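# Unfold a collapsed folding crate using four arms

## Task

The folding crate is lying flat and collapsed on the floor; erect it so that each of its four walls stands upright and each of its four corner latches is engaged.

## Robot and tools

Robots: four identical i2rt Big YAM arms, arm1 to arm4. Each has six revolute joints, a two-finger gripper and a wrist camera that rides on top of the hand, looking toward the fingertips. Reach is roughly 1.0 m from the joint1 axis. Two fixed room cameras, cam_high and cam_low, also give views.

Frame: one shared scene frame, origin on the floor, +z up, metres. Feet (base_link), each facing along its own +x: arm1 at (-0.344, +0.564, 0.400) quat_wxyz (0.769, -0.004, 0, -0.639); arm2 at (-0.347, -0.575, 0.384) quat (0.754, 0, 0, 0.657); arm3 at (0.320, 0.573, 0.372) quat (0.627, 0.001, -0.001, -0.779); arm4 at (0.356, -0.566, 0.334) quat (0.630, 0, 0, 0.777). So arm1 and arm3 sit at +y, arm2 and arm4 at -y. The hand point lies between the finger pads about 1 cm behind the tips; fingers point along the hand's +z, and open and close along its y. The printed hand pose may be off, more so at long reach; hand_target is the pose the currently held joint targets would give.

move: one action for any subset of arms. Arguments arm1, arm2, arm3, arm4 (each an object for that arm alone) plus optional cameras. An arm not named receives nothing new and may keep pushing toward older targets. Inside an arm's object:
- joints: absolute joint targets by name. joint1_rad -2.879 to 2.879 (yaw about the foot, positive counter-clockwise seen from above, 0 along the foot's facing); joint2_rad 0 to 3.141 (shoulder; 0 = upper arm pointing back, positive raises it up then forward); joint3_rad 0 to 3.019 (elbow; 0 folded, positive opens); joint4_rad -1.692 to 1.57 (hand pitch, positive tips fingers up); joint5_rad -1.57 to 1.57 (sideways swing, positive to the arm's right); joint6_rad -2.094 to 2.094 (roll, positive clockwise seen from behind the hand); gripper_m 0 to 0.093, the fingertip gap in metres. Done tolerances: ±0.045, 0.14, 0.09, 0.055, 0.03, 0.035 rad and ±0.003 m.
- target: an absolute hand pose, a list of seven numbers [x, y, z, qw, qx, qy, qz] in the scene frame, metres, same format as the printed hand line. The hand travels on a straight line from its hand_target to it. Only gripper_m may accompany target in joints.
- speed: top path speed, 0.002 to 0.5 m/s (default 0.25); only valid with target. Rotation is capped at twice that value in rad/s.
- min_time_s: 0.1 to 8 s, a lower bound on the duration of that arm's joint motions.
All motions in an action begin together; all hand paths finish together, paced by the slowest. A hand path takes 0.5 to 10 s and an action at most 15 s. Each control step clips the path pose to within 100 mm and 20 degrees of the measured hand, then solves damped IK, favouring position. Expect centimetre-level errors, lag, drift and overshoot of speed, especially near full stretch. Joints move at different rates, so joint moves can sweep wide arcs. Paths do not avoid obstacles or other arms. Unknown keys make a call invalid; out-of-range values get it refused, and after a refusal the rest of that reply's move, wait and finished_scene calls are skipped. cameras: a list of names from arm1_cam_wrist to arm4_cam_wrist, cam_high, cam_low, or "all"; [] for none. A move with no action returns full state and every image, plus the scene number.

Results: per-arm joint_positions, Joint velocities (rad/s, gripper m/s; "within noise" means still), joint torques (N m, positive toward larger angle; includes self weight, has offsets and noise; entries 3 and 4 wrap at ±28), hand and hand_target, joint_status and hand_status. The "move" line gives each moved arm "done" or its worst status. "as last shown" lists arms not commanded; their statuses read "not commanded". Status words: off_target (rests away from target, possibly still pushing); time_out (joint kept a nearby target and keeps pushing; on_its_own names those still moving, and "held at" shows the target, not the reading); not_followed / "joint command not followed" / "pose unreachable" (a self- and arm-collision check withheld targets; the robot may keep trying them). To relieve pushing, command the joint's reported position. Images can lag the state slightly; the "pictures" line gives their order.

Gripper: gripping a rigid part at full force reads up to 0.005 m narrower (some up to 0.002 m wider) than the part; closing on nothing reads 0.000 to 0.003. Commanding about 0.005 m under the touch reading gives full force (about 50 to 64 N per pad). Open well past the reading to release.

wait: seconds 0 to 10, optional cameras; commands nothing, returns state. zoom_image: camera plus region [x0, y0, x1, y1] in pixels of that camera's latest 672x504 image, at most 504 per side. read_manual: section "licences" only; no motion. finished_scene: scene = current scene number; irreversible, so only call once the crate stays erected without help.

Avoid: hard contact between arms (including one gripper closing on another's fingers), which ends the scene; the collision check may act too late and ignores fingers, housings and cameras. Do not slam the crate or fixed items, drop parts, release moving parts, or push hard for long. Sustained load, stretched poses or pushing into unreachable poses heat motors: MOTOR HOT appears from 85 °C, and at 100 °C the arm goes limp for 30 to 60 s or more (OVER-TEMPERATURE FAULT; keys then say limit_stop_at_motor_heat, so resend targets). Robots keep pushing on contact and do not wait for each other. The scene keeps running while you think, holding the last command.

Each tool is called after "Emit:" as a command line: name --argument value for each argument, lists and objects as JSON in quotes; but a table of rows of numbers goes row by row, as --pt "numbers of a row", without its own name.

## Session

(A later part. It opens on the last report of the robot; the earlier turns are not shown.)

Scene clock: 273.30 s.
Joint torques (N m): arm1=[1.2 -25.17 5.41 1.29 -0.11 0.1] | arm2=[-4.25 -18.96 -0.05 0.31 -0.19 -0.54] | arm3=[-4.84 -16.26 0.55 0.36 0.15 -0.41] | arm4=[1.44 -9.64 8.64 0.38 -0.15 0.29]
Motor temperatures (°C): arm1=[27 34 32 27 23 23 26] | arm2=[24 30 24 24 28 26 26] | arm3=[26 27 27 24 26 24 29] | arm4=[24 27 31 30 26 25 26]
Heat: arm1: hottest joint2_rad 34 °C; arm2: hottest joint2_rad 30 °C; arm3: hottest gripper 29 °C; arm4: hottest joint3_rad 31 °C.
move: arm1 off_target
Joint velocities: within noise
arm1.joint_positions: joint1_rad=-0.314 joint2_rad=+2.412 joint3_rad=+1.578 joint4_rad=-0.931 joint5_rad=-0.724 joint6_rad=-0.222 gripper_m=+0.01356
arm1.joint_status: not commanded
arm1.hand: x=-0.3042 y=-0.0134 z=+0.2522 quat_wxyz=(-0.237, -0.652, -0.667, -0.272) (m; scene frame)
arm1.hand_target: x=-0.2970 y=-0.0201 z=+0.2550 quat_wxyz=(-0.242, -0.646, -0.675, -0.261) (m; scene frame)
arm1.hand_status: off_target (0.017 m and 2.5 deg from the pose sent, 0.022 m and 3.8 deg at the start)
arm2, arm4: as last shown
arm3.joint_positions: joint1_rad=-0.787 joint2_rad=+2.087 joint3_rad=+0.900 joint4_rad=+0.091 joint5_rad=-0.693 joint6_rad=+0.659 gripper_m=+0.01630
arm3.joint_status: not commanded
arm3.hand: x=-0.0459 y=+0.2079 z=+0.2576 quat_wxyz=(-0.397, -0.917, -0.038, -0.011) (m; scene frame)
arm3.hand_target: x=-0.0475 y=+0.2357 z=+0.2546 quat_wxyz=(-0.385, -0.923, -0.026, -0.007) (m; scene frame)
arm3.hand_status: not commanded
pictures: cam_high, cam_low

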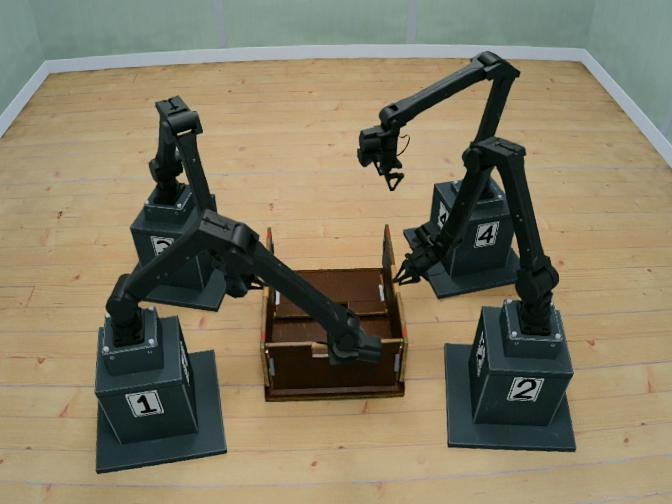

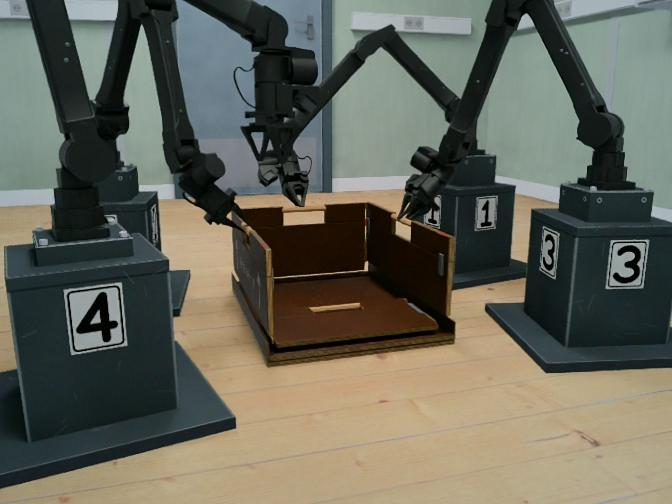

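Emit:
move --arm1 '{"target": [-0.255, -0.022, 0.256, 0.2463, 0.6415, 0.6784, 0.2604], "speed": 0.06}' --cameras '["cam_high", "arm1_cam_wrist"]'

Emit:
zoom_image --camera "cam_high" --region '[240, 210, 440, 420]'

Scene clock: 275.50 s.
Joint torques (N m): arm1=[6.24 -24.41 5.68 1.95 -0.87 0.16] | arm2=[-4.31 -19.02 -0.05 0.28 -0.19 -0.55] | arm3=[-4.78 -16.62 0.44 0.49 0.17 -0.39] | arm4=[1.44 -9.64 8.64 0.39 -0.16 0.29]
Motor temperatures (°C): arm1=[27 34 32 27 23 23 26] | arm2=[24 30 24 24 28 26 26] | arm3=[26 27 27 24 26 24 29] | arm4=[24 27 31 30 26 25 26]
Heat: arm1: hottest joint2_rad 34 °C; arm2: hottest joint2_rad 30 °C; arm3: hottest gripper 29 °C; arm4: hottest joint3_rad 31 °C.
move: arm1 off_target
Joint velocities: within noise
arm1.joint_positions: joint1_rad=-0.311 joint2_rad=+2.390 joint3_rad=+1.539 joint4_rad=-0.864 joint5_rad=-0.721 joint6_rad=-0.165 gripper_m=+0.01355
arm1.joint_status: not commanded
arm1.hand: x=-0.3029 y=-0.0134 z=+0.2524 quat_wxyz=(-0.242, -0.665, -0.657, -0.260) (m; scene frame)
arm1.hand_target: x=-0.2573 y=-0.0198 z=+0.2565 quat_wxyz=(-0.247, -0.640, -0.680, -0.259) (m; scene frame)
arm1.hand_status: off_target (0.049 m and 3.7 deg from the pose sent, 0.050 m and 2.5 deg at the start)
arm2, arm3, arm4: as last shown
pictures: arm1_cam_wrist, cam_high

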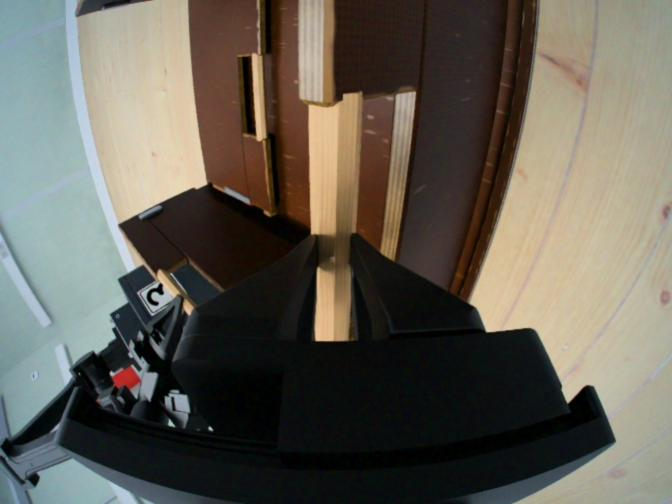

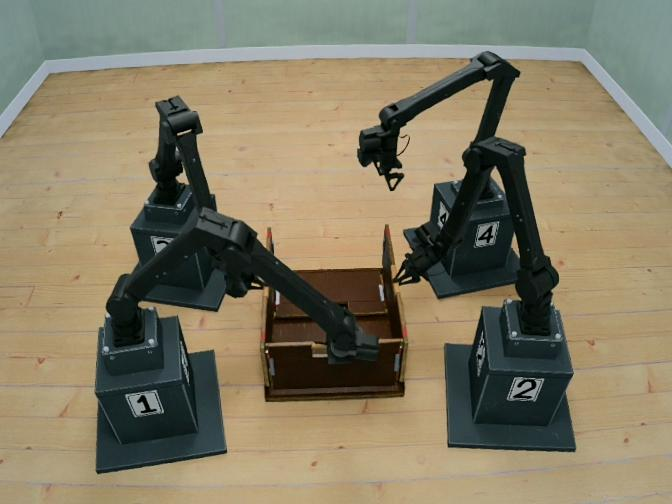

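Scaled by 2.400 from the camera's 672x504 image, which has a finer 960x720 frame.

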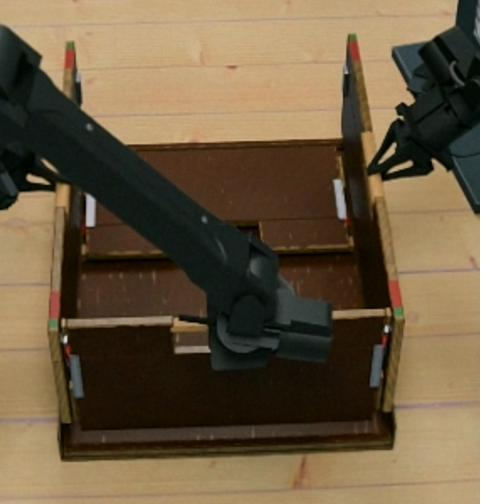

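Emit:
move --arm1 '{"target": [-0.297, -0.022, 0.256, 0.2463, 0.6415, 0.6784, 0.2604], "speed": 0.1}' --arm4 '{"target": [-0.014, 0.000, 0.150, 0.1261, -0.7156, 0.6767, -0.1193], "speed": 0.25, "joints": {"gripper_m": 0.04}}' --cameras '["arm4_cam_wrist", "cam_high", "cam_low"]'

Emit:
move --arm1 '{"joints": {"gripper_m": 0.045}}' --cameras '["arm1_cam_wrist"]'

Scene clock: 286.90 s.
Joint torques (N m): arm1=[0.85 -23.3 7.99 -0.7 -0.63 -0.23] | arm2=[-4.31 -19.02 -0.05 0.29 -0.19 -0.55] | arm3=[-4.72 -16.09 0.44 0.34 0.16 -0.4] | arm4=[2.02 -22.95 11.77 -0.92 0.2 0.33]
Motor temperatures (°C): arm1=[27 33 32 27 24 23 26] | arm2=[24 30 24 24 28 26 26] | arm3=[26 27 27 24 26 24 29] | arm4=[24 27 31 30 26 25 26]
Heat: arm1: hottest joint2_rad 33 °C; arm2: hottest joint2_rad 30 °C; arm3: hottest gripper 29 °C; arm4: hottest joint3_rad 31 °C.
move: arm1 off_target; arm4 done
Joint velocities: within noise
arm1.joint_positions: joint1_rad=-0.311 joint2_rad=+2.393 joint3_rad=+1.548 joint4_rad=-0.882 joint5_rad=-0.719 joint6_rad=-0.195 gripper_m=+0.01354
arm1.joint_status: not commanded
arm1.hand: x=-0.3031 y=-0.0133 z=+0.2532 quat_wxyz=(-0.241, -0.657, -0.665, -0.261) (m; scene frame)
arm1.hand_target: x=-0.2962 y=-0.0238 z=+0.2563 quat_wxyz=(-0.249, -0.642, -0.678, -0.258) (m; scene frame)
arm1.hand_status: off_target (0.011 m and 2.4 deg from the pose sent, 0.011 m and 3.7 deg at the start)
arm2, arm3: as last shown
arm4.joint_positions: joint1_rad=+0.442 joint2_rad=+2.638 joint3_rad=+2.100 joint4_rad=-1.229 joint5_rad=+0.292 joint6_rad=+0.597 gripper_m=+0.04007
arm4.joint_status: all done
arm4.hand: x=-0.0077 y=-0.0044 z=+0.1567 quat_wxyz=(-0.127, +0.724, -0.667, +0.119) (m; scene frame)
arm4.hand_target: x=-0.0109 y=+0.0001 z=+0.1471 quat_wxyz=(-0.129, +0.718, -0.674, +0.118) (m; scene frame)
arm4.hand_status: done (0.010 m and 1.4 deg from the pose sent, 0.450 m and 23.8 deg at the start)
pictures: arm4_cam_wrist, cam_high, cam_low

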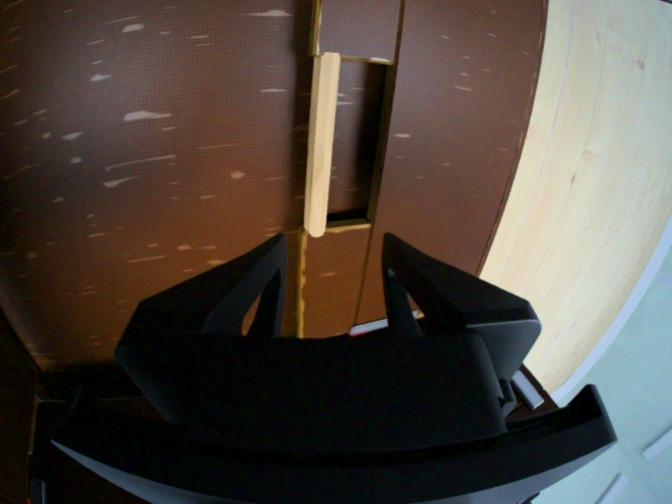

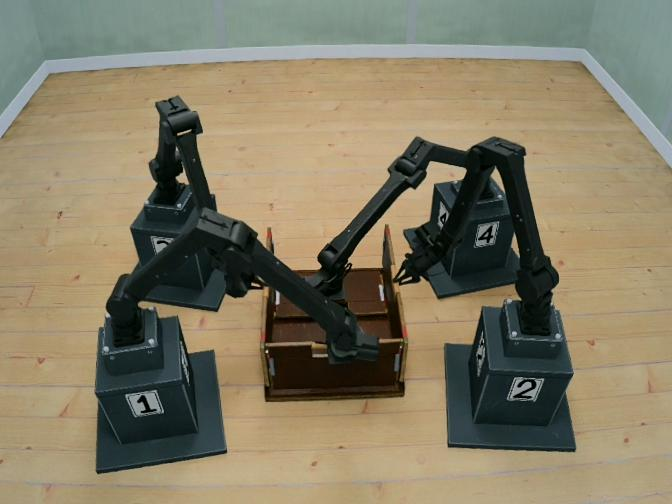

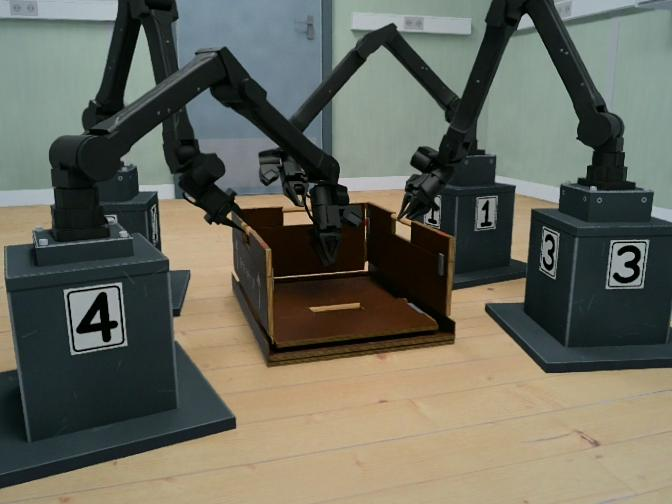

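Scene clock: 287.67 s.
Joint torques (N m): arm1=[0.91 -23.41 7.66 -0.08 -0.48 -0.11] | arm2=[-4.31 -19.02 -0.06 0.29 -0.19 -0.55] | arm3=[-4.42 -16.03 0.49 0.43 0.16 -0.42] | arm4=[1.67 -22.95 11.82 -0.92 0.2 0.34]
Motor temperatures (°C): arm1=[27 33 32 27 24 23 26] | arm2=[24 30 24 24 28 26 26] | arm3=[26 27 27 24 26 24 29] | arm4=[24 27 31 30 26 25 26]
Heat: arm1: hottest joint2_rad 33 °C; arm2: hottest joint2_rad 30 °C; arm3: hottest gripper 29 °C; arm4: hottest joint3_rad 31 °C.
move: arm1 done
Joint velocities: within noise
arm1.joint_positions: joint1_rad=-0.296 joint2_rad=+2.393 joint3_rad=+1.548 joint4_rad=-0.899 joint5_rad=-0.724 joint6_rad=-0.207 gripper_m=+0.04495
arm1.joint_status: all done
arm1.hand: x=-0.2933 y=-0.0093 z=+0.2542 quat_wxyz=(-0.238, -0.649, -0.671, -0.269) (m; scene frame)
arm1.hand_target: x=-0.2904 y=-0.0212 z=+0.2565 quat_wxyz=(-0.245, -0.640, -0.680, -0.262) (m; scene frame)
arm1.hand_status: not commanded
arm2, arm3: as last shown
arm4.joint_positions: joint1_rad=+0.448 joint2_rad=+2.638 joint3_rad=+2.100 joint4_rad=-1.229 joint5_rad=+0.292 joint6_rad=+0.597 gripper_m=+0.04007
arm4.joint_status: not commanded
arm4.hand: x=-0.0112 y=-0.0066 z=+0.1567 quat_wxyz=(-0.128, +0.726, -0.665, +0.118) (m; scene frame)
arm4.hand_target: x=-0.0143 y=-0.0021 z=+0.1471 quat_wxyz=(-0.130, +0.720, -0.672, +0.118) (m; scene frame)
arm4.hand_status: not commanded
pictures: arm1_cam_wrist

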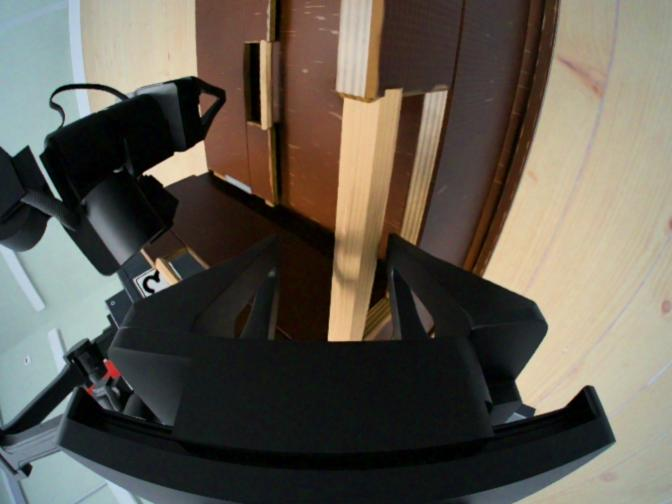

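Emit:
move --arm1 '{"target": [-0.365, -0.021, 0.334, 0.2463, 0.6415, 0.6784, 0.2604], "speed": 0.15}' --arm4 '{"target": [0.015, -0.002, 0.040, 0.1261, -0.7156, 0.6767, -0.1193], "speed": 0.12}' --cameras '["arm1_cam_wrist", "arm4_cam_wrist", "cam_high"]'

Scene clock: 291.80 s.
Joint torques (N m): arm1=[-0.38 -24.53 9.03 -0.18 -0.21 -0.09] | arm2=[-4.31 -19.08 -0.06 0.29 -0.2 -0.55] | arm3=[-4.25 -16.56 0.39 0.28 0.18 -0.37] | arm4=[1.44 -23.3 10.66 -0.28 0.16 0.08]
Motor temperatures (°C): arm1=[27 33 32 27 24 23 26] | arm2=[24 30 24 24 28 26 26] | arm3=[26 27 27 24 26 24 29] | arm4=[24 28 31 30 26 25 26]
Heat: arm1: hottest joint2_rad 33 °C; arm2: hottest joint2_rad 30 °C; arm3: hottest gripper 29 °C; arm4: hottest joint3_rad 31 °C.
move: arm1 off_target; arm4 off_target
Joint velocities: within noise
arm1.joint_positions: joint1_rad=-0.411 joint2_rad=+2.314 joint3_rad=+1.597 joint4_rad=-1.143 joint5_rad=-0.707 joint6_rad=-0.359 gripper_m=+0.04497
arm1.joint_status: not commanded
arm1.hand: x=-0.3597 y=-0.0044 z=+0.3182 quat_wxyz=(-0.238, -0.649, -0.667, -0.277) (m; scene frame)
arm1.hand_target: x=-0.3665 y=-0.0228 z=+0.3335 quat_wxyz=(-0.249, -0.641, -0.678, -0.257) (m; scene frame)
arm1.hand_status: off_target (0.024 m and 2.7 deg from the pose sent, 0.108 m and 1.8 deg at the start)
arm2, arm3: as last shown
arm4.joint_positions: joint1_rad=+0.412 joint2_rad=+2.806 joint3_rad=+2.120 joint4_rad=-1.094 joint5_rad=+0.292 joint6_rad=+0.597 gripper_m=+0.04007
arm4.joint_status: not commanded
arm4.hand: x=+0.0215 y=-0.0100 z=+0.0480 quat_wxyz=(-0.124, +0.714, -0.677, +0.127) (m; scene frame)
arm4.hand_target: x=+0.0185 y=-0.0016 z=+0.0408 quat_wxyz=(-0.126, +0.714, -0.678, +0.119) (m; scene frame)
arm4.hand_status: off_target (0.013 m and 1.0 deg from the pose sent, 0.120 m and 1.8 deg at the start)
pictures: arm1_cam_wrist, arm4_cam_wrist, cam_high

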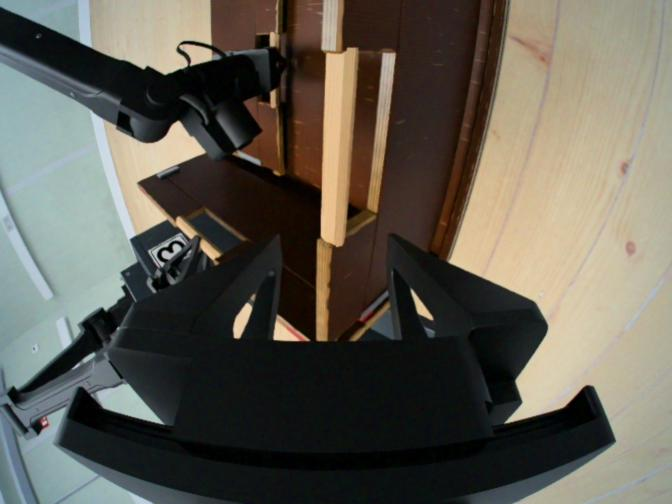

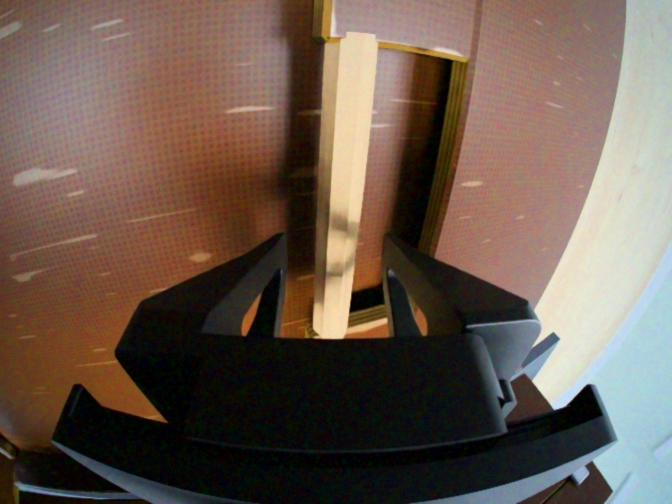

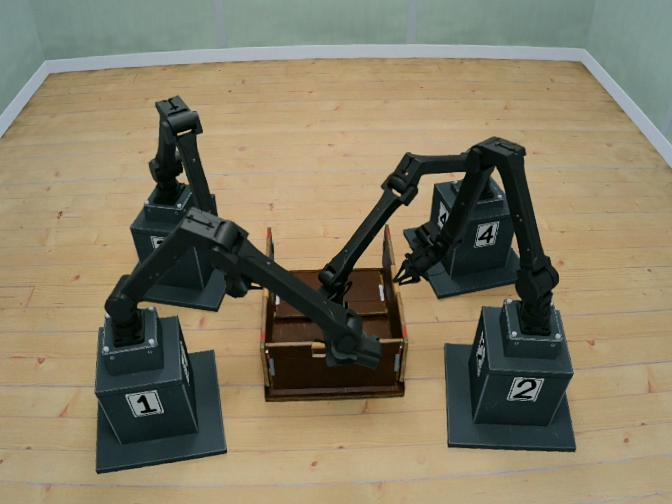

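Emit:
move --arm1 '{"joints": {"joint1_rad": -0.2, "joint2_rad": 1.45, "joint3_rad": 0.95, "joint4_rad": -1.0, "joint5_rad": 0, "joint6_rad": 0}, "min_time_s": 3}' --arm4 '{"target": [0.020, -0.002, 0.026, 0.1261, -0.7156, 0.6767, -0.1193], "speed": 0.08, "joints": {"gripper_m": 0.035}}'

Emit:
move --arm4 '{"joints": {"gripper_m": 0.005}}' --cameras '["arm4_cam_wrist", "cam_high"]'

Scene clock: 300.80 s.
Joint torques (N m): arm1=[0.97 -12.92 7.12 1.29 0.25 0.23] | arm2=[-4.31 -19.02 -0.03 0.29 -0.19 -0.54] | arm3=[-4.07 -16.5 0.54 0.34 0.14 -0.38] | arm4=[1.38 -22.77 10.69 -0.23 0.22 0.01]
Motor temperatures (°C): arm1=[27 33 32 27 23 23 25] | arm2=[24 30 24 24 28 26 26] | arm3=[26 27 27 24 26 24 29] | arm4=[24 29 31 30 26 25 26]
Heat: arm1: hottest joint2_rad 33 °C; arm2: hottest joint2_rad 30 °C; arm3: hottest gripper 29 °C; arm4: hottest joint3_rad 31 °C.
move: arm1 done; arm4 off_target
Joint velocities: within noise
arm1.joint_positions: joint1_rad=-0.207 joint2_rad=+1.456 joint3_rad=+0.956 joint4_rad=-1.020 joint5_rad=-0.009 joint6_rad=-0.024 gripper_m=+0.04497
arm1.joint_status: all done
arm1.hand: x=-0.3512 y=+0.1714 z=+0.4859 quat_wxyz=(-0.021, -0.706, -0.708, +0.019) (m; scene frame)
arm1.hand_target: x=-0.3476 y=+0.1708 z=+0.4867 quat_wxyz=(-0.024, -0.707, -0.706, +0.024) (m; scene frame)
arm1.hand_status: not commanded
arm2, arm3: as last shown
arm4.joint_positions: joint1_rad=+0.410 joint2_rad=+2.825 joint3_rad=+2.130 joint4_rad=-1.078 joint5_rad=+0.292 joint6_rad=+0.597 gripper_m=+0.03507
arm4.joint_status: all done
arm4.hand: x=+0.0217 y=-0.0087 z=+0.0383 quat_wxyz=(-0.125, +0.713, -0.679, +0.124) (m; scene frame)
arm4.hand_target: x=+0.0210 y=-0.0018 z=+0.0270 quat_wxyz=(-0.126, +0.715, -0.677, +0.118) (m; scene frame)
arm4.hand_status: off_target (0.014 m and 0.6 deg from the pose sent, 0.023 m and 1.0 deg at the start)
pictures: none

Scene clock: 301.47 s.
Joint torques (N m): arm1=[0.73 -13.92 7.08 1.11 0.22 0.22] | arm2=[-4.31 -19.02 -0.06 0.31 -0.19 -0.54] | arm3=[-4.19 -15.85 0.57 0.4 0.17 -0.4] | arm4=[1.55 -22.77 10.66 -0.25 -0.02 -0.12]
Motor temperatures (°C): arm1=[27 33 32 27 23 23 25] | arm2=[24 30 24 24 28 26 26] | arm3=[26 27 27 24 26 24 29] | arm4=[24 29 31 30 26 25 26]
Heat: arm1: hottest joint2_rad 33 °C; arm2: hottest joint2_rad 30 °C; arm3: hottest gripper 29 °C; arm4: hottest joint3_rad 31 °C.
move: arm4 off_target
Joint velocities: within noise
arm1, arm2, arm3: as last shown
arm4.joint_positions: joint1_rad=+0.407 joint2_rad=+2.825 joint3_rad=+2.130 joint4_rad=-1.088 joint5_rad=+0.301 joint6_rad=+0.620 gripper_m=+0.01597
arm4.joint_status: gripper_m off_target (ended at +0.01600, target +0.00500)
arm4.hand: x=+0.0259 y=-0.0085 z=+0.0392 quat_wxyz=(-0.130, +0.704, -0.686, +0.128) (m; scene frame)
arm4.hand_target: x=+0.0228 y=-0.0031 z=+0.0276 quat_wxyz=(-0.127, +0.712, -0.680, +0.122) (m; scene frame)
arm4.hand_status: not commanded
pictures: arm4_cam_wrist, cam_high

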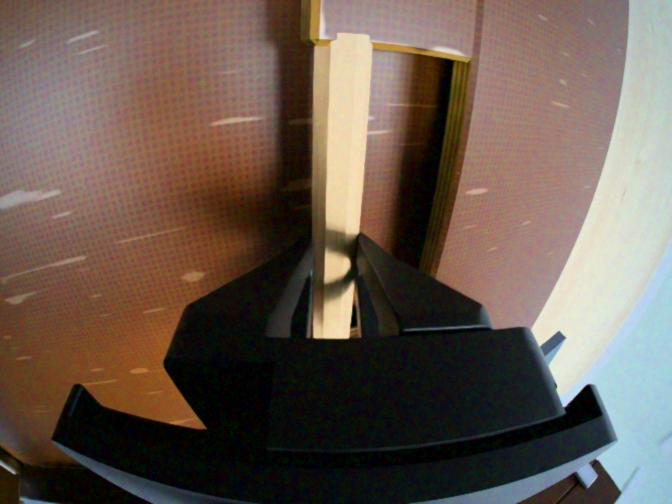

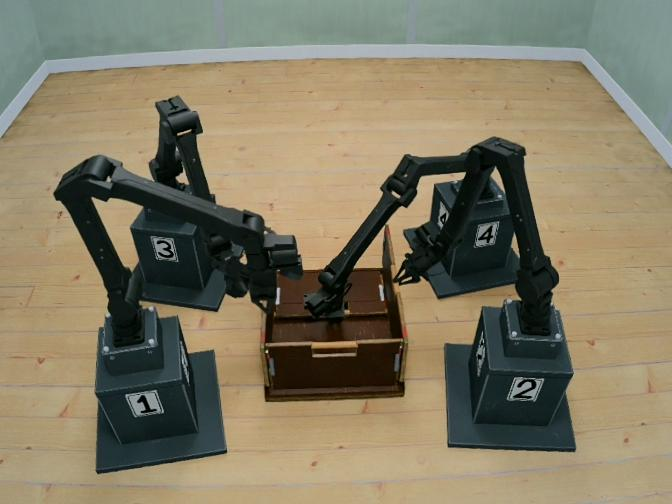

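Emit:
move --arm4 '{"target": [0.038, -0.003, 0.128, 0.0190, -0.7264, 0.6869, -0.0180], "speed": 0.15}'

Emit:
move --arm4 '{"target": [0.079, -0.004, 0.198, -0.0759, -0.7226, 0.6833, 0.0718], "speed": 0.15}' --cameras '["arm4_cam_wrist"]'

Scene clock: 307.13 s.
Joint torques (N m): arm1=[0.5 -13.92 6.89 1.29 0.21 0.21] | arm2=[-4.37 -19.02 -0.03 0.29 -0.2 -0.54] | arm3=[-4.25 -16.79 0.47 0.27 0.2 -0.4] | arm4=[1.55 -26.81 6.53 -0.42 -0.04 -0.4]
Motor temperatures (°C): arm1=[27 33 32 27 23 23 25] | arm2=[24 30 24 24 28 26 26] | arm3=[26 27 27 24 26 24 29] | arm4=[24 29 31 30 26 25 27]
Heat: arm1: hottest joint2_rad 33 °C; arm2: hottest joint2_rad 30 °C; arm3: hottest gripper 29 °C; arm4: hottest joint3_rad 31 °C.
move: arm4 off_target
Joint velocities: within noise
arm1, arm3: as last shown
arm2.joint_positions: joint1_rad=-0.810 joint2_rad=+2.104 joint3_rad=+0.743 joint4_rad=+0.266 joint5_rad=-0.664 joint6_rad=+0.722 gripper_m=+0.01676
arm2.joint_status: not commanded
arm2.hand: x=-0.0444 y=-0.2258 z=+0.2455 quat_wxyz=(+0.022, +0.032, -0.921, -0.387) (m; scene frame)
arm2.hand_target: x=-0.0390 y=-0.2479 z=+0.2547 quat_wxyz=(+0.010, +0.026, -0.923, -0.383) (m; scene frame)
arm2.hand_status: not commanded
arm4.joint_positions: joint1_rad=+0.323 joint2_rad=+2.553 joint3_rad=+1.797 joint4_rad=-0.850 joint5_rad=+0.043 joint6_rad=+0.518 gripper_m=+0.01597
arm4.joint_status: not commanded
arm4.hand: x=+0.0371 y=-0.0068 z=+0.1090 quat_wxyz=(-0.016, +0.711, -0.702, +0.022) (m; scene frame)
arm4.hand_target: x=+0.0358 y=-0.0010 z=+0.1273 quat_wxyz=(-0.018, +0.726, -0.687, +0.014) (m; scene frame)
arm4.hand_status: off_target (0.019 m and 2.5 deg from the pose sent, 0.090 m and 18.0 deg at the start)
pictures: none

Scene clock: 308.63 s.
Joint torques (N m): arm1=[0.67 -13.86 7.09 1.32 0.2 0.24] | arm2=[-4.31 -19.02 -0.03 0.29 -0.2 -0.54] | arm3=[-4.13 -16.21 0.46 0.39 0.2 -0.41] | arm4=[1.44 -26.17 6.16 -0.85 0.22 -0.39]
Motor temperatures (°C): arm1=[27 33 32 27 23 23 25] | arm2=[24 30 24 24 28 26 26] | arm3=[26 27 27 24 26 24 29] | arm4=[24 29 31 30 26 25 27]
Heat: arm1: hottest joint2_rad 33 °C; arm2: hottest joint2_rad 30 °C; arm3: hottest gripper 29 °C; arm4: hottest joint3_rad 31 °C.
move: arm4 off_target
Joint velocities: within noise
arm1, arm2: as last shown
arm3.joint_positions: joint1_rad=-0.787 joint2_rad=+2.087 joint3_rad=+0.900 joint4_rad=+0.091 joint5_rad=-0.693 joint6_rad=+0.659 gripper_m=+0.01630
arm3.joint_status: not commanded
arm3.hand: x=-0.0459 y=+0.2079 z=+0.2576 quat_wxyz=(-0.397, -0.917, -0.038, -0.011) (m; scene frame)
arm3.hand_target: x=-0.0475 y=+0.2357 z=+0.2546 quat_wxyz=(-0.385, -0.923, -0.026, -0.007) (m; scene frame)
arm3.hand_status: not commanded
arm4.joint_positions: joint1_rad=+0.201 joint2_rad=+2.355 joint3_rad=+1.584 joint4_rad=-0.738 joint5_rad=-0.210 joint6_rad=+0.398 gripper_m=+0.01597
arm4.joint_status: not commanded
arm4.hand: x=+0.0739 y=-0.0058 z=+0.1751 quat_wxyz=(+0.086, +0.709, -0.697, -0.068) (m; scene frame)
arm4.hand_target: x=+0.0778 y=-0.0034 z=+0.1976 quat_wxyz=(+0.077, +0.722, -0.683, -0.072) (m; scene frame)
arm4.hand_status: off_target (0.024 m and 2.5 deg from the pose sent, 0.098 m and 15.3 deg at the start)
pictures: arm4_cam_wrist

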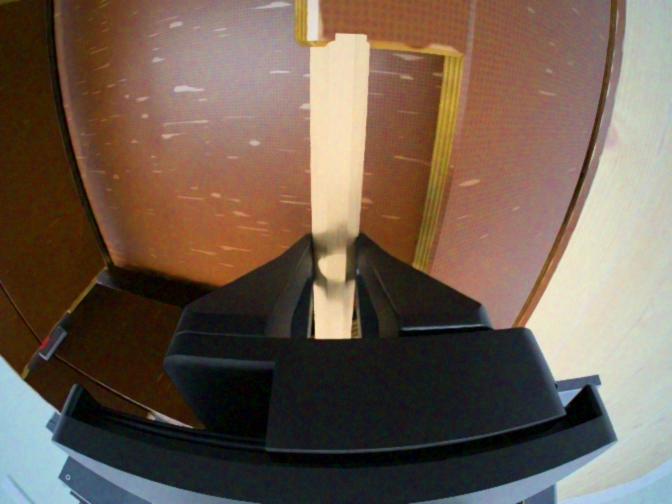

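Emit:
move --arm4 '{"target": [0.142, -0.004, 0.248, -0.1696, -0.7065, 0.6681, 0.1604], "speed": 0.15}'

Emit:
move --arm4 '{"target": [0.203, -0.004, 0.267, -0.2366, -0.6870, 0.6497, 0.2237], "speed": 0.12}' --cameras '["arm4_cam_wrist", "cam_high", "cam_low"]'

Scene clock: 311.40 s.
Joint torques (N m): arm1=[1.26 -13.68 6.89 1.31 0.24 0.21] | arm2=[-4.31 -19.02 -0.05 0.31 -0.2 -0.54] | arm3=[-3.84 -16.56 0.54 0.29 0.18 -0.4] | arm4=[1.08 -25.11 6.28 -1.46 0.04 -0.44]
Motor temperatures (°C): arm1=[27 33 32 27 23 23 25] | arm2=[24 30 24 24 28 26 26] | arm3=[26 28 27 24 26 24 29] | arm4=[24 29 31 30 26 25 27]
Heat: arm1: hottest joint2_rad 33 °C; arm2: hottest joint2_rad 30 °C; arm3: hottest gripper 29 °C; arm4: hottest joint3_rad 31 °C.
move: arm4 off_target
Joint velocities: within noise
arm1, arm2, arm3: as last shown
arm4.joint_positions: joint1_rad=+0.043 joint2_rad=+2.236 joint3_rad=+1.452 joint4_rad=-0.700 joint5_rad=-0.475 joint6_rad=+0.246 gripper_m=+0.01600
arm4.joint_status: not commanded
arm4.hand: x=+0.1303 y=-0.0051 z=+0.2237 quat_wxyz=(+0.180, +0.695, -0.678, -0.157) (m; scene frame)
arm4.hand_target: x=+0.1374 y=-0.0054 z=+0.2471 quat_wxyz=(+0.171, +0.708, -0.666, -0.160) (m; scene frame)
arm4.hand_status: off_target (0.027 m and 2.1 deg from the pose sent, 0.100 m and 14.7 deg at the start)
pictures: none

Scene clock: 312.90 s.
Joint torques (N m): arm1=[0.62 -13.74 6.94 1.26 0.23 0.18] | arm2=[-4.31 -19.02 -0.05 0.31 -0.19 -0.54] | arm3=[-4.31 -16.21 0.55 0.4 0.16 -0.37] | arm4=[0.03 -24.06 6.43 -1.68 0.08 -0.48]
Motor temperatures (°C): arm1=[27 33 32 27 23 23 25] | arm2=[24 30 24 24 28 26 26] | arm3=[26 28 27 24 26 24 29] | arm4=[24 29 31 30 26 25 27]
Heat: arm1: hottest joint2_rad 33 °C; arm2: hottest joint2_rad 30 °C; arm3: hottest gripper 29 °C; arm4: hottest joint3_rad 31 °C.
move: arm4 off_target
Joint velocities: within noise
arm1, arm2, arm3: as last shown
arm4.joint_positions: joint1_rad=-0.099 joint2_rad=+2.213 joint3_rad=+1.420 joint4_rad=-0.755 joint5_rad=-0.681 joint6_rad=+0.081 gripper_m=+0.01612
arm4.joint_status: not commanded
arm4.hand: x=+0.1852 y=-0.0055 z=+0.2464 quat_wxyz=(+0.250, +0.678, -0.654, -0.221) (m; scene frame)
arm4.hand_target: x=+0.1996 y=-0.0049 z=+0.2656 quat_wxyz=(+0.238, +0.688, -0.648, -0.223) (m; scene frame)
arm4.hand_status: off_target (0.027 m and 1.9 deg from the pose sent, 0.085 m and 10.5 deg at the start)
pictures: arm4_cam_wrist, cam_high, cam_low

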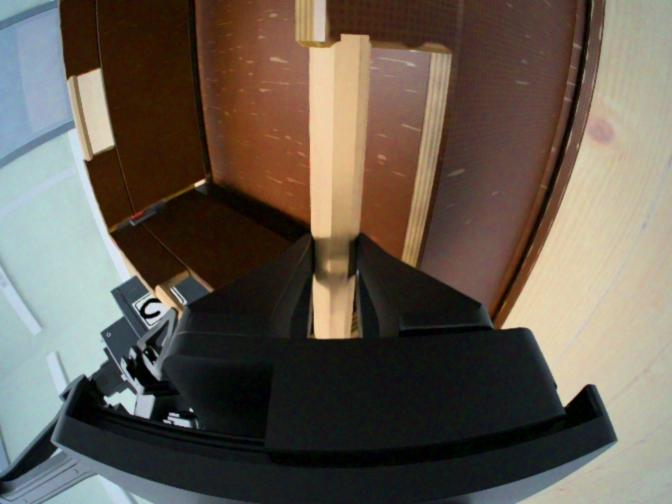

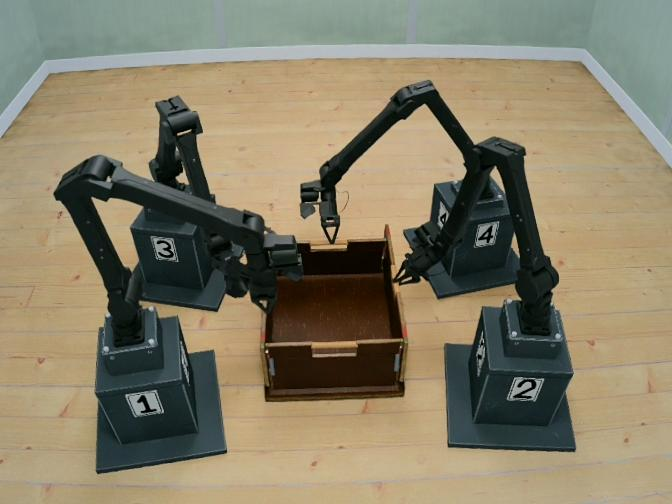

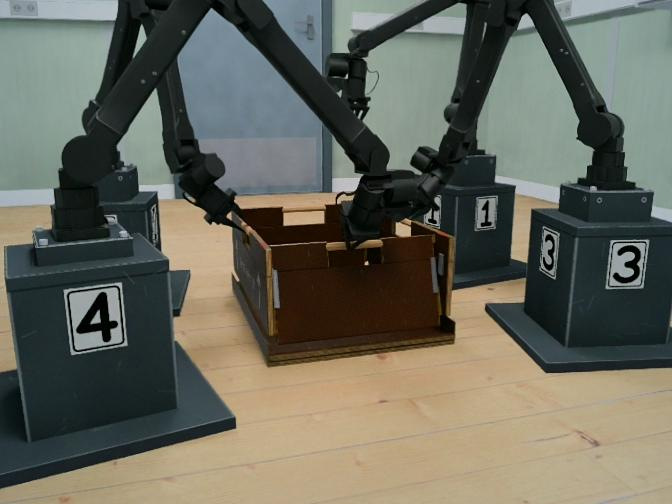

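Emit:
move --arm4 '{"target": [0.250, -0.004, 0.268, -0.2604, -0.6784, 0.6415, 0.2463], "speed": 0.1}'

Emit:
move --arm4 '{"target": [0.285, -0.004, 0.262, -0.2604, -0.6784, 0.6415, 0.2463], "speed": 0.08}' --cameras '["arm4_cam_wrist", "cam_high", "cam_low"]'

Emit:
zoom_image --camera "cam_low" --region '[220, 190, 480, 370]'

Emit:
zoom_image --camera "cam_high" --region '[240, 200, 440, 410]'

Scene clock: 316.47 s.
Joint torques (N m): arm1=[0.5 -14.51 6.94 1.24 0.2 0.18] | arm2=[-4.25 -19.02 -0.01 0.31 -0.21 -0.54] | arm3=[-4.6 -16.26 0.58 0.44 0.23 -0.41] | arm4=[-1.79 -22.36 7.69 -2.54 0.03 -0.64]
Motor temperatures (°C): arm1=[27 33 33 27 23 23 25] | arm2=[24 30 24 24 28 26 26] | arm3=[26 28 27 24 26 24 29] | arm4=[24 30 31 30 26 25 27]
Heat: arm1: hottest joint2_rad 33 °C; arm2: hottest joint2_rad 30 °C; arm3: hottest gripper 29 °C; arm4: hottest joint3_rad 31 °C.
move: arm4 off_target
Joint velocities: within noise
arm1: as last shown
arm2.joint_positions: joint1_rad=-0.812 joint2_rad=+2.104 joint3_rad=+0.743 joint4_rad=+0.266 joint5_rad=-0.664 joint6_rad=+0.722 gripper_m=+0.01676
arm2.joint_status: not commanded
arm2.hand: x=-0.0439 y=-0.2263 z=+0.2455 quat_wxyz=(+0.022, +0.032, -0.921, -0.387) (m; scene frame)
arm2.hand_target: x=-0.0385 y=-0.2481 z=+0.2548 quat_wxyz=(+0.010, +0.025, -0.923, -0.383) (m; scene frame)
arm2.hand_status: not commanded
arm3.joint_positions: joint1_rad=-0.785 joint2_rad=+2.087 joint3_rad=+0.900 joint4_rad=+0.088 joint5_rad=-0.696 joint6_rad=+0.659 gripper_m=+0.01630
arm3.joint_status: not commanded
arm3.hand: x=-0.0445 y=+0.2074 z=+0.2577 quat_wxyz=(-0.398, -0.917, -0.038, -0.013) (m; scene frame)
arm3.hand_target: x=-0.0464 y=+0.2354 z=+0.2544 quat_wxyz=(-0.384, -0.923, -0.026, -0.009) (m; scene frame)
arm3.hand_status: not commanded
arm4.joint_positions: joint1_rad=-0.177 joint2_rad=+2.213 joint3_rad=+1.422 joint4_rad=-0.815 joint5_rad=-0.748 joint6_rad=-0.030 gripper_m=+0.01620
arm4.joint_status: not commanded
arm4.hand: x=+0.2210 y=-0.0056 z=+0.2546 quat_wxyz=(+0.270, +0.673, -0.643, -0.247) (m; scene frame)
arm4.hand_target: x=+0.2488 y=-0.0027 z=+0.2679 quat_wxyz=(+0.259, +0.677, -0.642, -0.248) (m; scene frame)
arm4.hand_status: off_target (0.032 m and 1.3 deg from the pose sent, 0.068 m and 3.4 deg at the start)
pictures: none

Scene clock: 317.60 s.
Joint torques (N m): arm1=[0.73 -13.63 6.95 1.05 0.2 0.17] | arm2=[-4.19 -18.96 0.01 0.31 -0.25 -0.54] | arm3=[-4.84 -16.26 0.61 0.42 0.38 -0.41] | arm4=[-1.9 -20.54 8.51 -2.43 0.42 -0.66]
Motor temperatures (°C): arm1=[27 33 33 27 23 23 25] | arm2=[24 30 24 24 28 26 26] | arm3=[26 28 27 24 26 24 29] | arm4=[24 30 31 30 26 25 27]
Heat: arm1: hottest joint2_rad 33 °C; arm2: hottest joint2_rad 30 °C; arm3: hottest gripper 29 °C; arm4: hottest joint3_rad 31 °C.
move: arm4 off_target
Joint velocities: within noise
arm1: as last shown
arm2.joint_positions: joint1_rad=-0.813 joint2_rad=+2.104 joint3_rad=+0.743 joint4_rad=+0.266 joint5_rad=-0.664 joint6_rad=+0.722 gripper_m=+0.01676
arm2.joint_status: not commanded
arm2.hand: x=-0.0433 y=-0.2267 z=+0.2455 quat_wxyz=(+0.022, +0.031, -0.921, -0.387) (m; scene frame)
arm2.hand_target: x=-0.0384 y=-0.2479 z=+0.2549 quat_wxyz=(+0.010, +0.026, -0.923, -0.384) (m; scene frame)
arm2.hand_status: not commanded
arm3.joint_positions: joint1_rad=-0.784 joint2_rad=+2.087 joint3_rad=+0.898 joint4_rad=+0.083 joint5_rad=-0.701 joint6_rad=+0.659 gripper_m=+0.01630
arm3.joint_status: not commanded
arm3.hand: x=-0.0420 y=+0.2074 z=+0.2573 quat_wxyz=(-0.398, -0.917, -0.038, -0.017) (m; scene frame)
arm3.hand_target: x=-0.0454 y=+0.2362 z=+0.2539 quat_wxyz=(-0.384, -0.923, -0.025, -0.011) (m; scene frame)
arm3.hand_status: not commanded
arm4.joint_positions: joint1_rad=-0.237 joint2_rad=+2.214 joint3_rad=+1.428 joint4_rad=-0.873 joint5_rad=-0.754 joint6_rad=-0.111 gripper_m=+0.01622
arm4.joint_status: not commanded
arm4.hand: x=+0.2537 y=-0.0076 z=+0.2568 quat_wxyz=(+0.272, +0.672, -0.641, -0.251) (m; scene frame)
arm4.hand_target: x=+0.2835 y=-0.0044 z=+0.2621 quat_wxyz=(+0.260, +0.677, -0.642, -0.248) (m; scene frame)
arm4.hand_status: off_target (0.032 m and 1.6 deg from the pose sent, 0.064 m and 1.3 deg at the start)
pictures: arm4_cam_wrist, cam_high, cam_low

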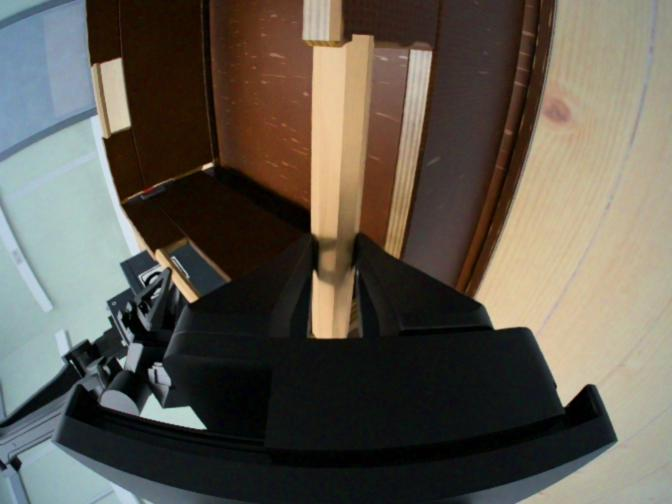

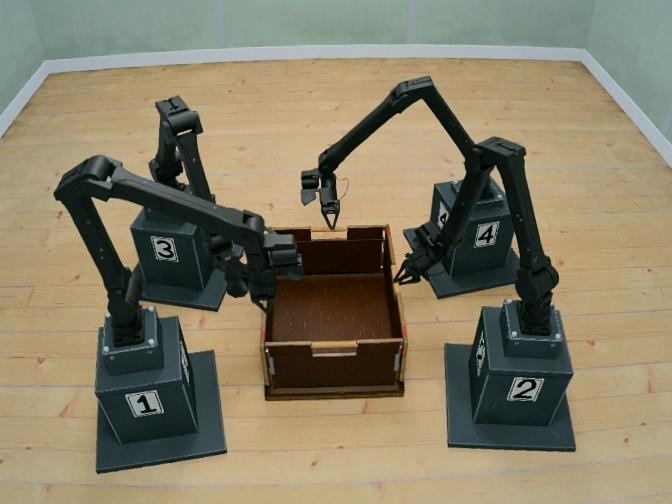

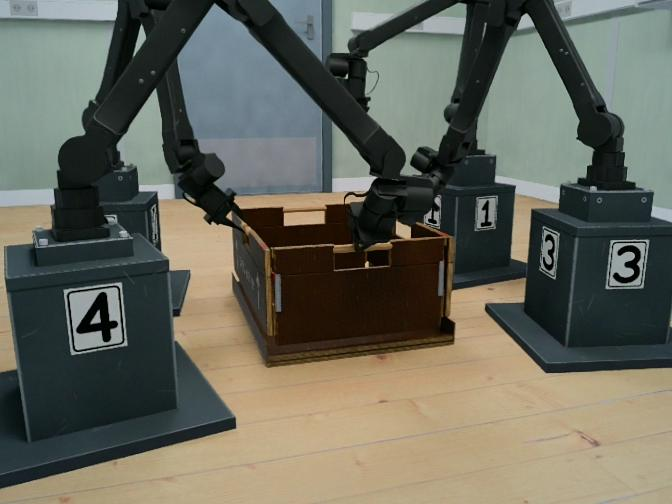

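Scaled by 1.938 from the camera's 672x504 image, which has a finer 960x720 frame.

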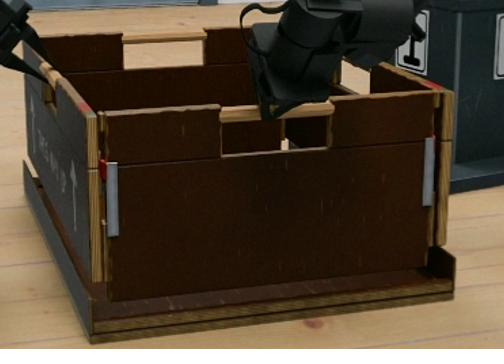

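Scaled by 2.400 from the camera's 672x504 image, which has a finer 960x720 frame.

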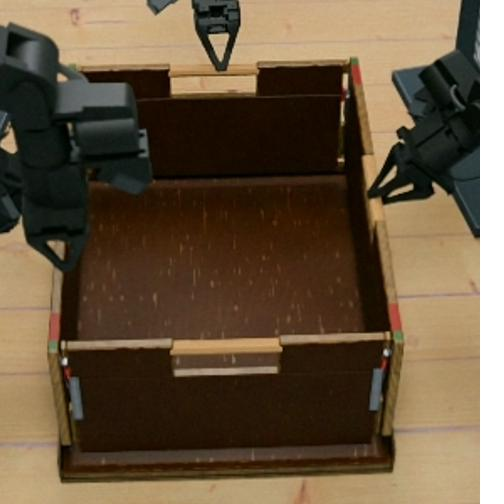

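Emit:
move --arm4 '{"target": [0.325, -0.004, 0.260, -0.2604, -0.6784, 0.6415, 0.2463], "speed": 0.1}' --cameras '["cam_high", "cam_low"]'

Emit:
zoom_image --camera "cam_low" --region '[220, 190, 480, 370]'

Emit:
zoom_image --camera "cam_high" --region '[240, 200, 440, 410]'

Scene clock: 319.83 s.
Joint torques (N m): arm1=[0.97 -13.57 6.87 1.22 0.23 0.23] | arm2=[-4.07 -19.02 0.01 0.31 -0.24 -0.54] | arm3=[-4.72 -16.15 0.66 0.34 0.39 -0.4] | arm4=[-6.71 -20.89 8.06 -2.84 0.75 -1.02]
Motor temperatures (°C): arm1=[27 33 33 27 23 23 25] | arm2=[24 30 24 24 28 26 26] | arm3=[26 28 27 24 26 24 29] | arm4=[24 30 30 30 26 25 27]
Heat: arm1: hottest joint2_rad 33 °C; arm2: hottest joint2_rad 30 °C; arm3: hottest gripper 29 °C; arm4: hottest joint2_rad 30 °C.
move: arm4 off_target
Joint velocities: within noise
arm1.joint_positions: joint1_rad=-0.207 joint2_rad=+1.456 joint3_rad=+0.956 joint4_rad=-1.020 joint5_rad=-0.009 joint6_rad=-0.024 gripper_m=+0.04497
arm1.joint_status: not commanded
arm1.hand: x=-0.3512 y=+0.1714 z=+0.4859 quat_wxyz=(-0.021, -0.706, -0.708, +0.019) (m; scene frame)
arm1.hand_target: x=-0.3476 y=+0.1708 z=+0.4867 quat_wxyz=(-0.024, -0.707, -0.706, +0.024) (m; scene frame)
arm1.hand_status: not commanded
arm2, arm3: as last shown
arm4.joint_positions: joint1_rad=-0.240 joint2_rad=+2.229 joint3_rad=+1.457 joint4_rad=-0.925 joint5_rad=-0.753 joint6_rad=-0.160 gripper_m=+0.01622
arm4.joint_status: not commanded
arm4.hand: x=+0.2556 y=-0.0073 z=+0.2569 quat_wxyz=(+0.279, +0.681, -0.631, -0.246) (m; scene frame)
arm4.hand_target: x=+0.3207 y=-0.0059 z=+0.2597 quat_wxyz=(+0.259, +0.677, -0.643, -0.247) (m; scene frame)
arm4.hand_status: off_target (0.070 m and 2.5 deg from the pose sent, 0.071 m and 1.6 deg at the start)
pictures: cam_high, cam_low

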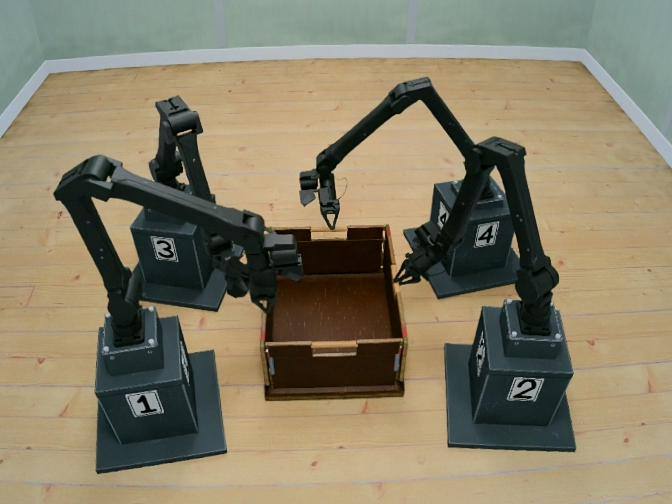

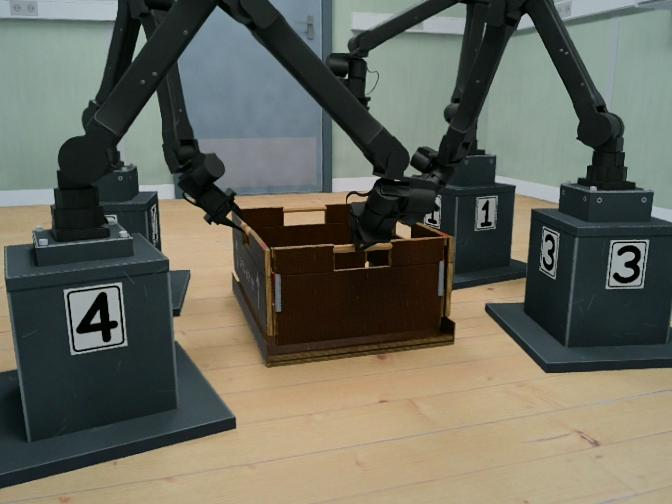

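Scaled by 1.938 from the camera's 672x504 image, which has a finer 960x720 frame.

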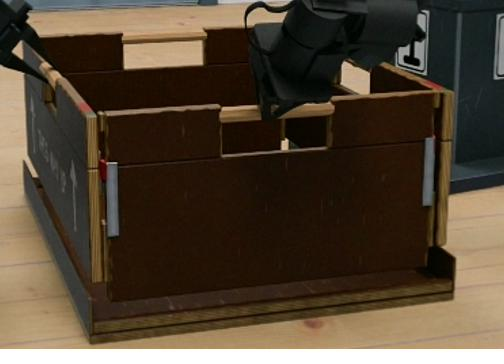

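Scaled by 2.400 from the camera's 672x504 image, which has a finer 960x720 frame.

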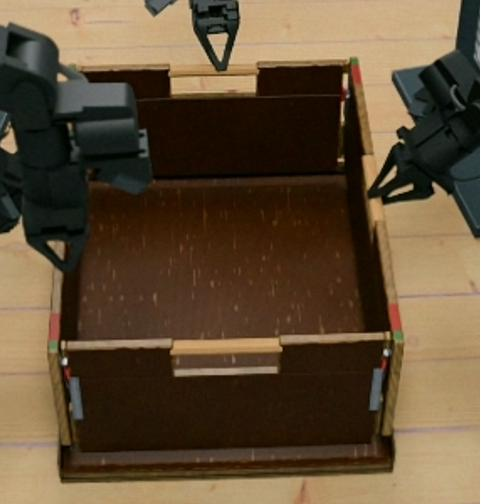

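Emit:
move --arm4 '{"target": [0.215, -0.004, 0.260, -0.2604, -0.6784, 0.6415, 0.2463], "speed": 0.1}' --cameras '["cam_high", "cam_low"]'

Scene clock: 322.17 s.
Joint torques (N m): arm1=[0.97 -13.68 7.01 1.18 0.17 0.18] | arm2=[-4.13 -19.08 0.01 0.31 -0.24 -0.54] | arm3=[-4.89 -16.5 0.54 0.46 0.4 -0.42] | arm4=[5.36 -20.72 7.02 1.06 -0.41 0.27]
Motor temperatures (°C): arm1=[27 33 33 27 23 23 25] | arm2=[24 30 24 24 28 26 26] | arm3=[26 28 27 24 26 24 29] | arm4=[24 30 30 30 26 25 27]
Heat: arm1: hottest joint2_rad 33 °C; arm2: hottest joint2_rad 30 °C; arm3: hottest gripper 29 °C; arm4: hottest joint2_rad 30 °C.
move: arm4 off_target
Joint velocities: within noise
arm1, arm2, arm3: as last shown
arm4.joint_positions: joint1_rad=-0.222 joint2_rad=+2.200 joint3_rad=+1.412 joint4_rad=-0.839 joint5_rad=-0.728 joint6_rad=-0.050 gripper_m=+0.01622
arm4.joint_status: not commanded
arm4.hand: x=+0.2485 y=-0.0071 z=+0.2567 quat_wxyz=(+0.263, +0.665, -0.656, -0.242) (m; scene frame)
arm4.hand_target: x=+0.2231 y=-0.0060 z=+0.2592 quat_wxyz=(+0.259, +0.677, -0.645, -0.242) (m; scene frame)
arm4.hand_status: off_target (0.034 m and 2.3 deg from the pose sent, 0.041 m and 2.5 deg at the start)
pictures: cam_high, cam_low

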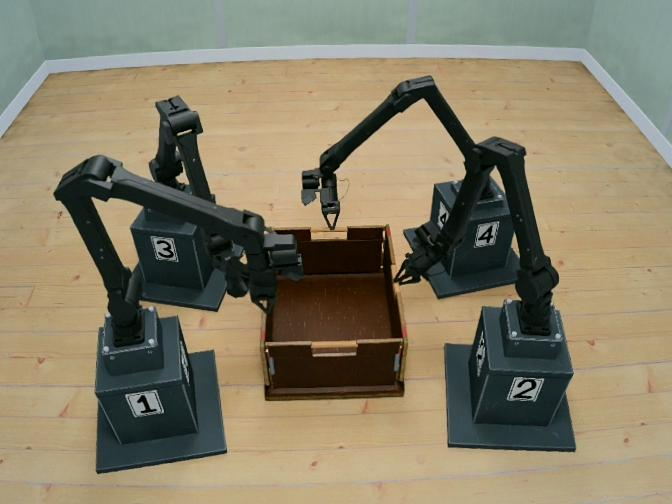

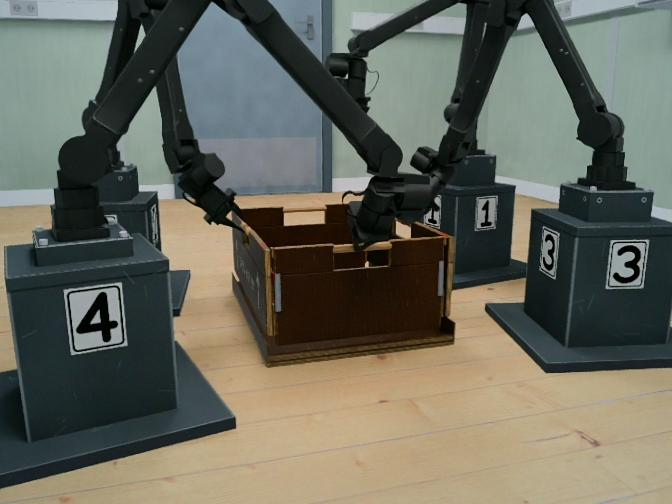

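Emit:
zoom_image --camera "cam_high" --region '[260, 210, 410, 310]'

Emit:
zoom_image --camera "cam_low" --region '[220, 200, 350, 370]'

Emit:
zoom_image --camera "cam_low" --region '[400, 200, 480, 350]'

Scaled by 3.360 from the camera's 672x504 image, which has a finer 960x720 frame.

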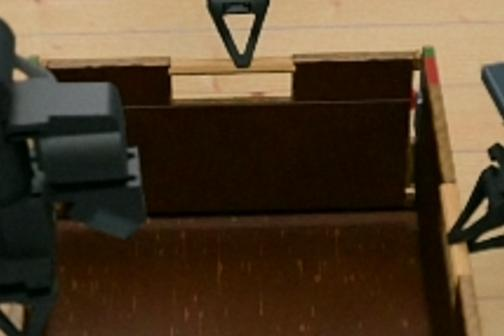

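Scaled by 2.965 from the camera's 672x504 image, which has a finer 960x720 frame.

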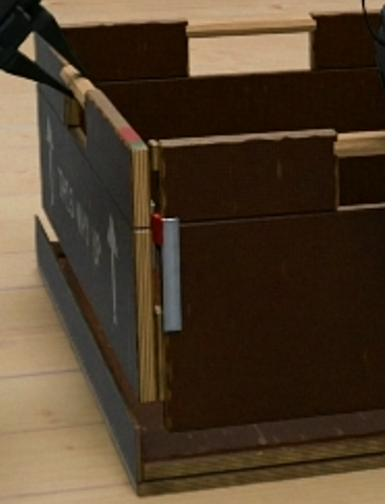

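Scaled by 3.360 from the camera's 672x504 image, which has a finer 960x720 frame.

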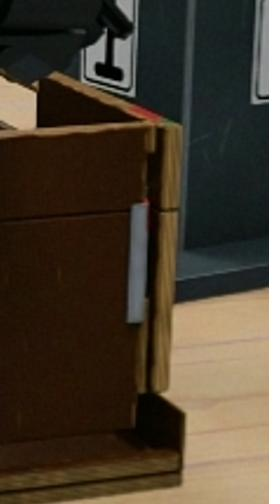

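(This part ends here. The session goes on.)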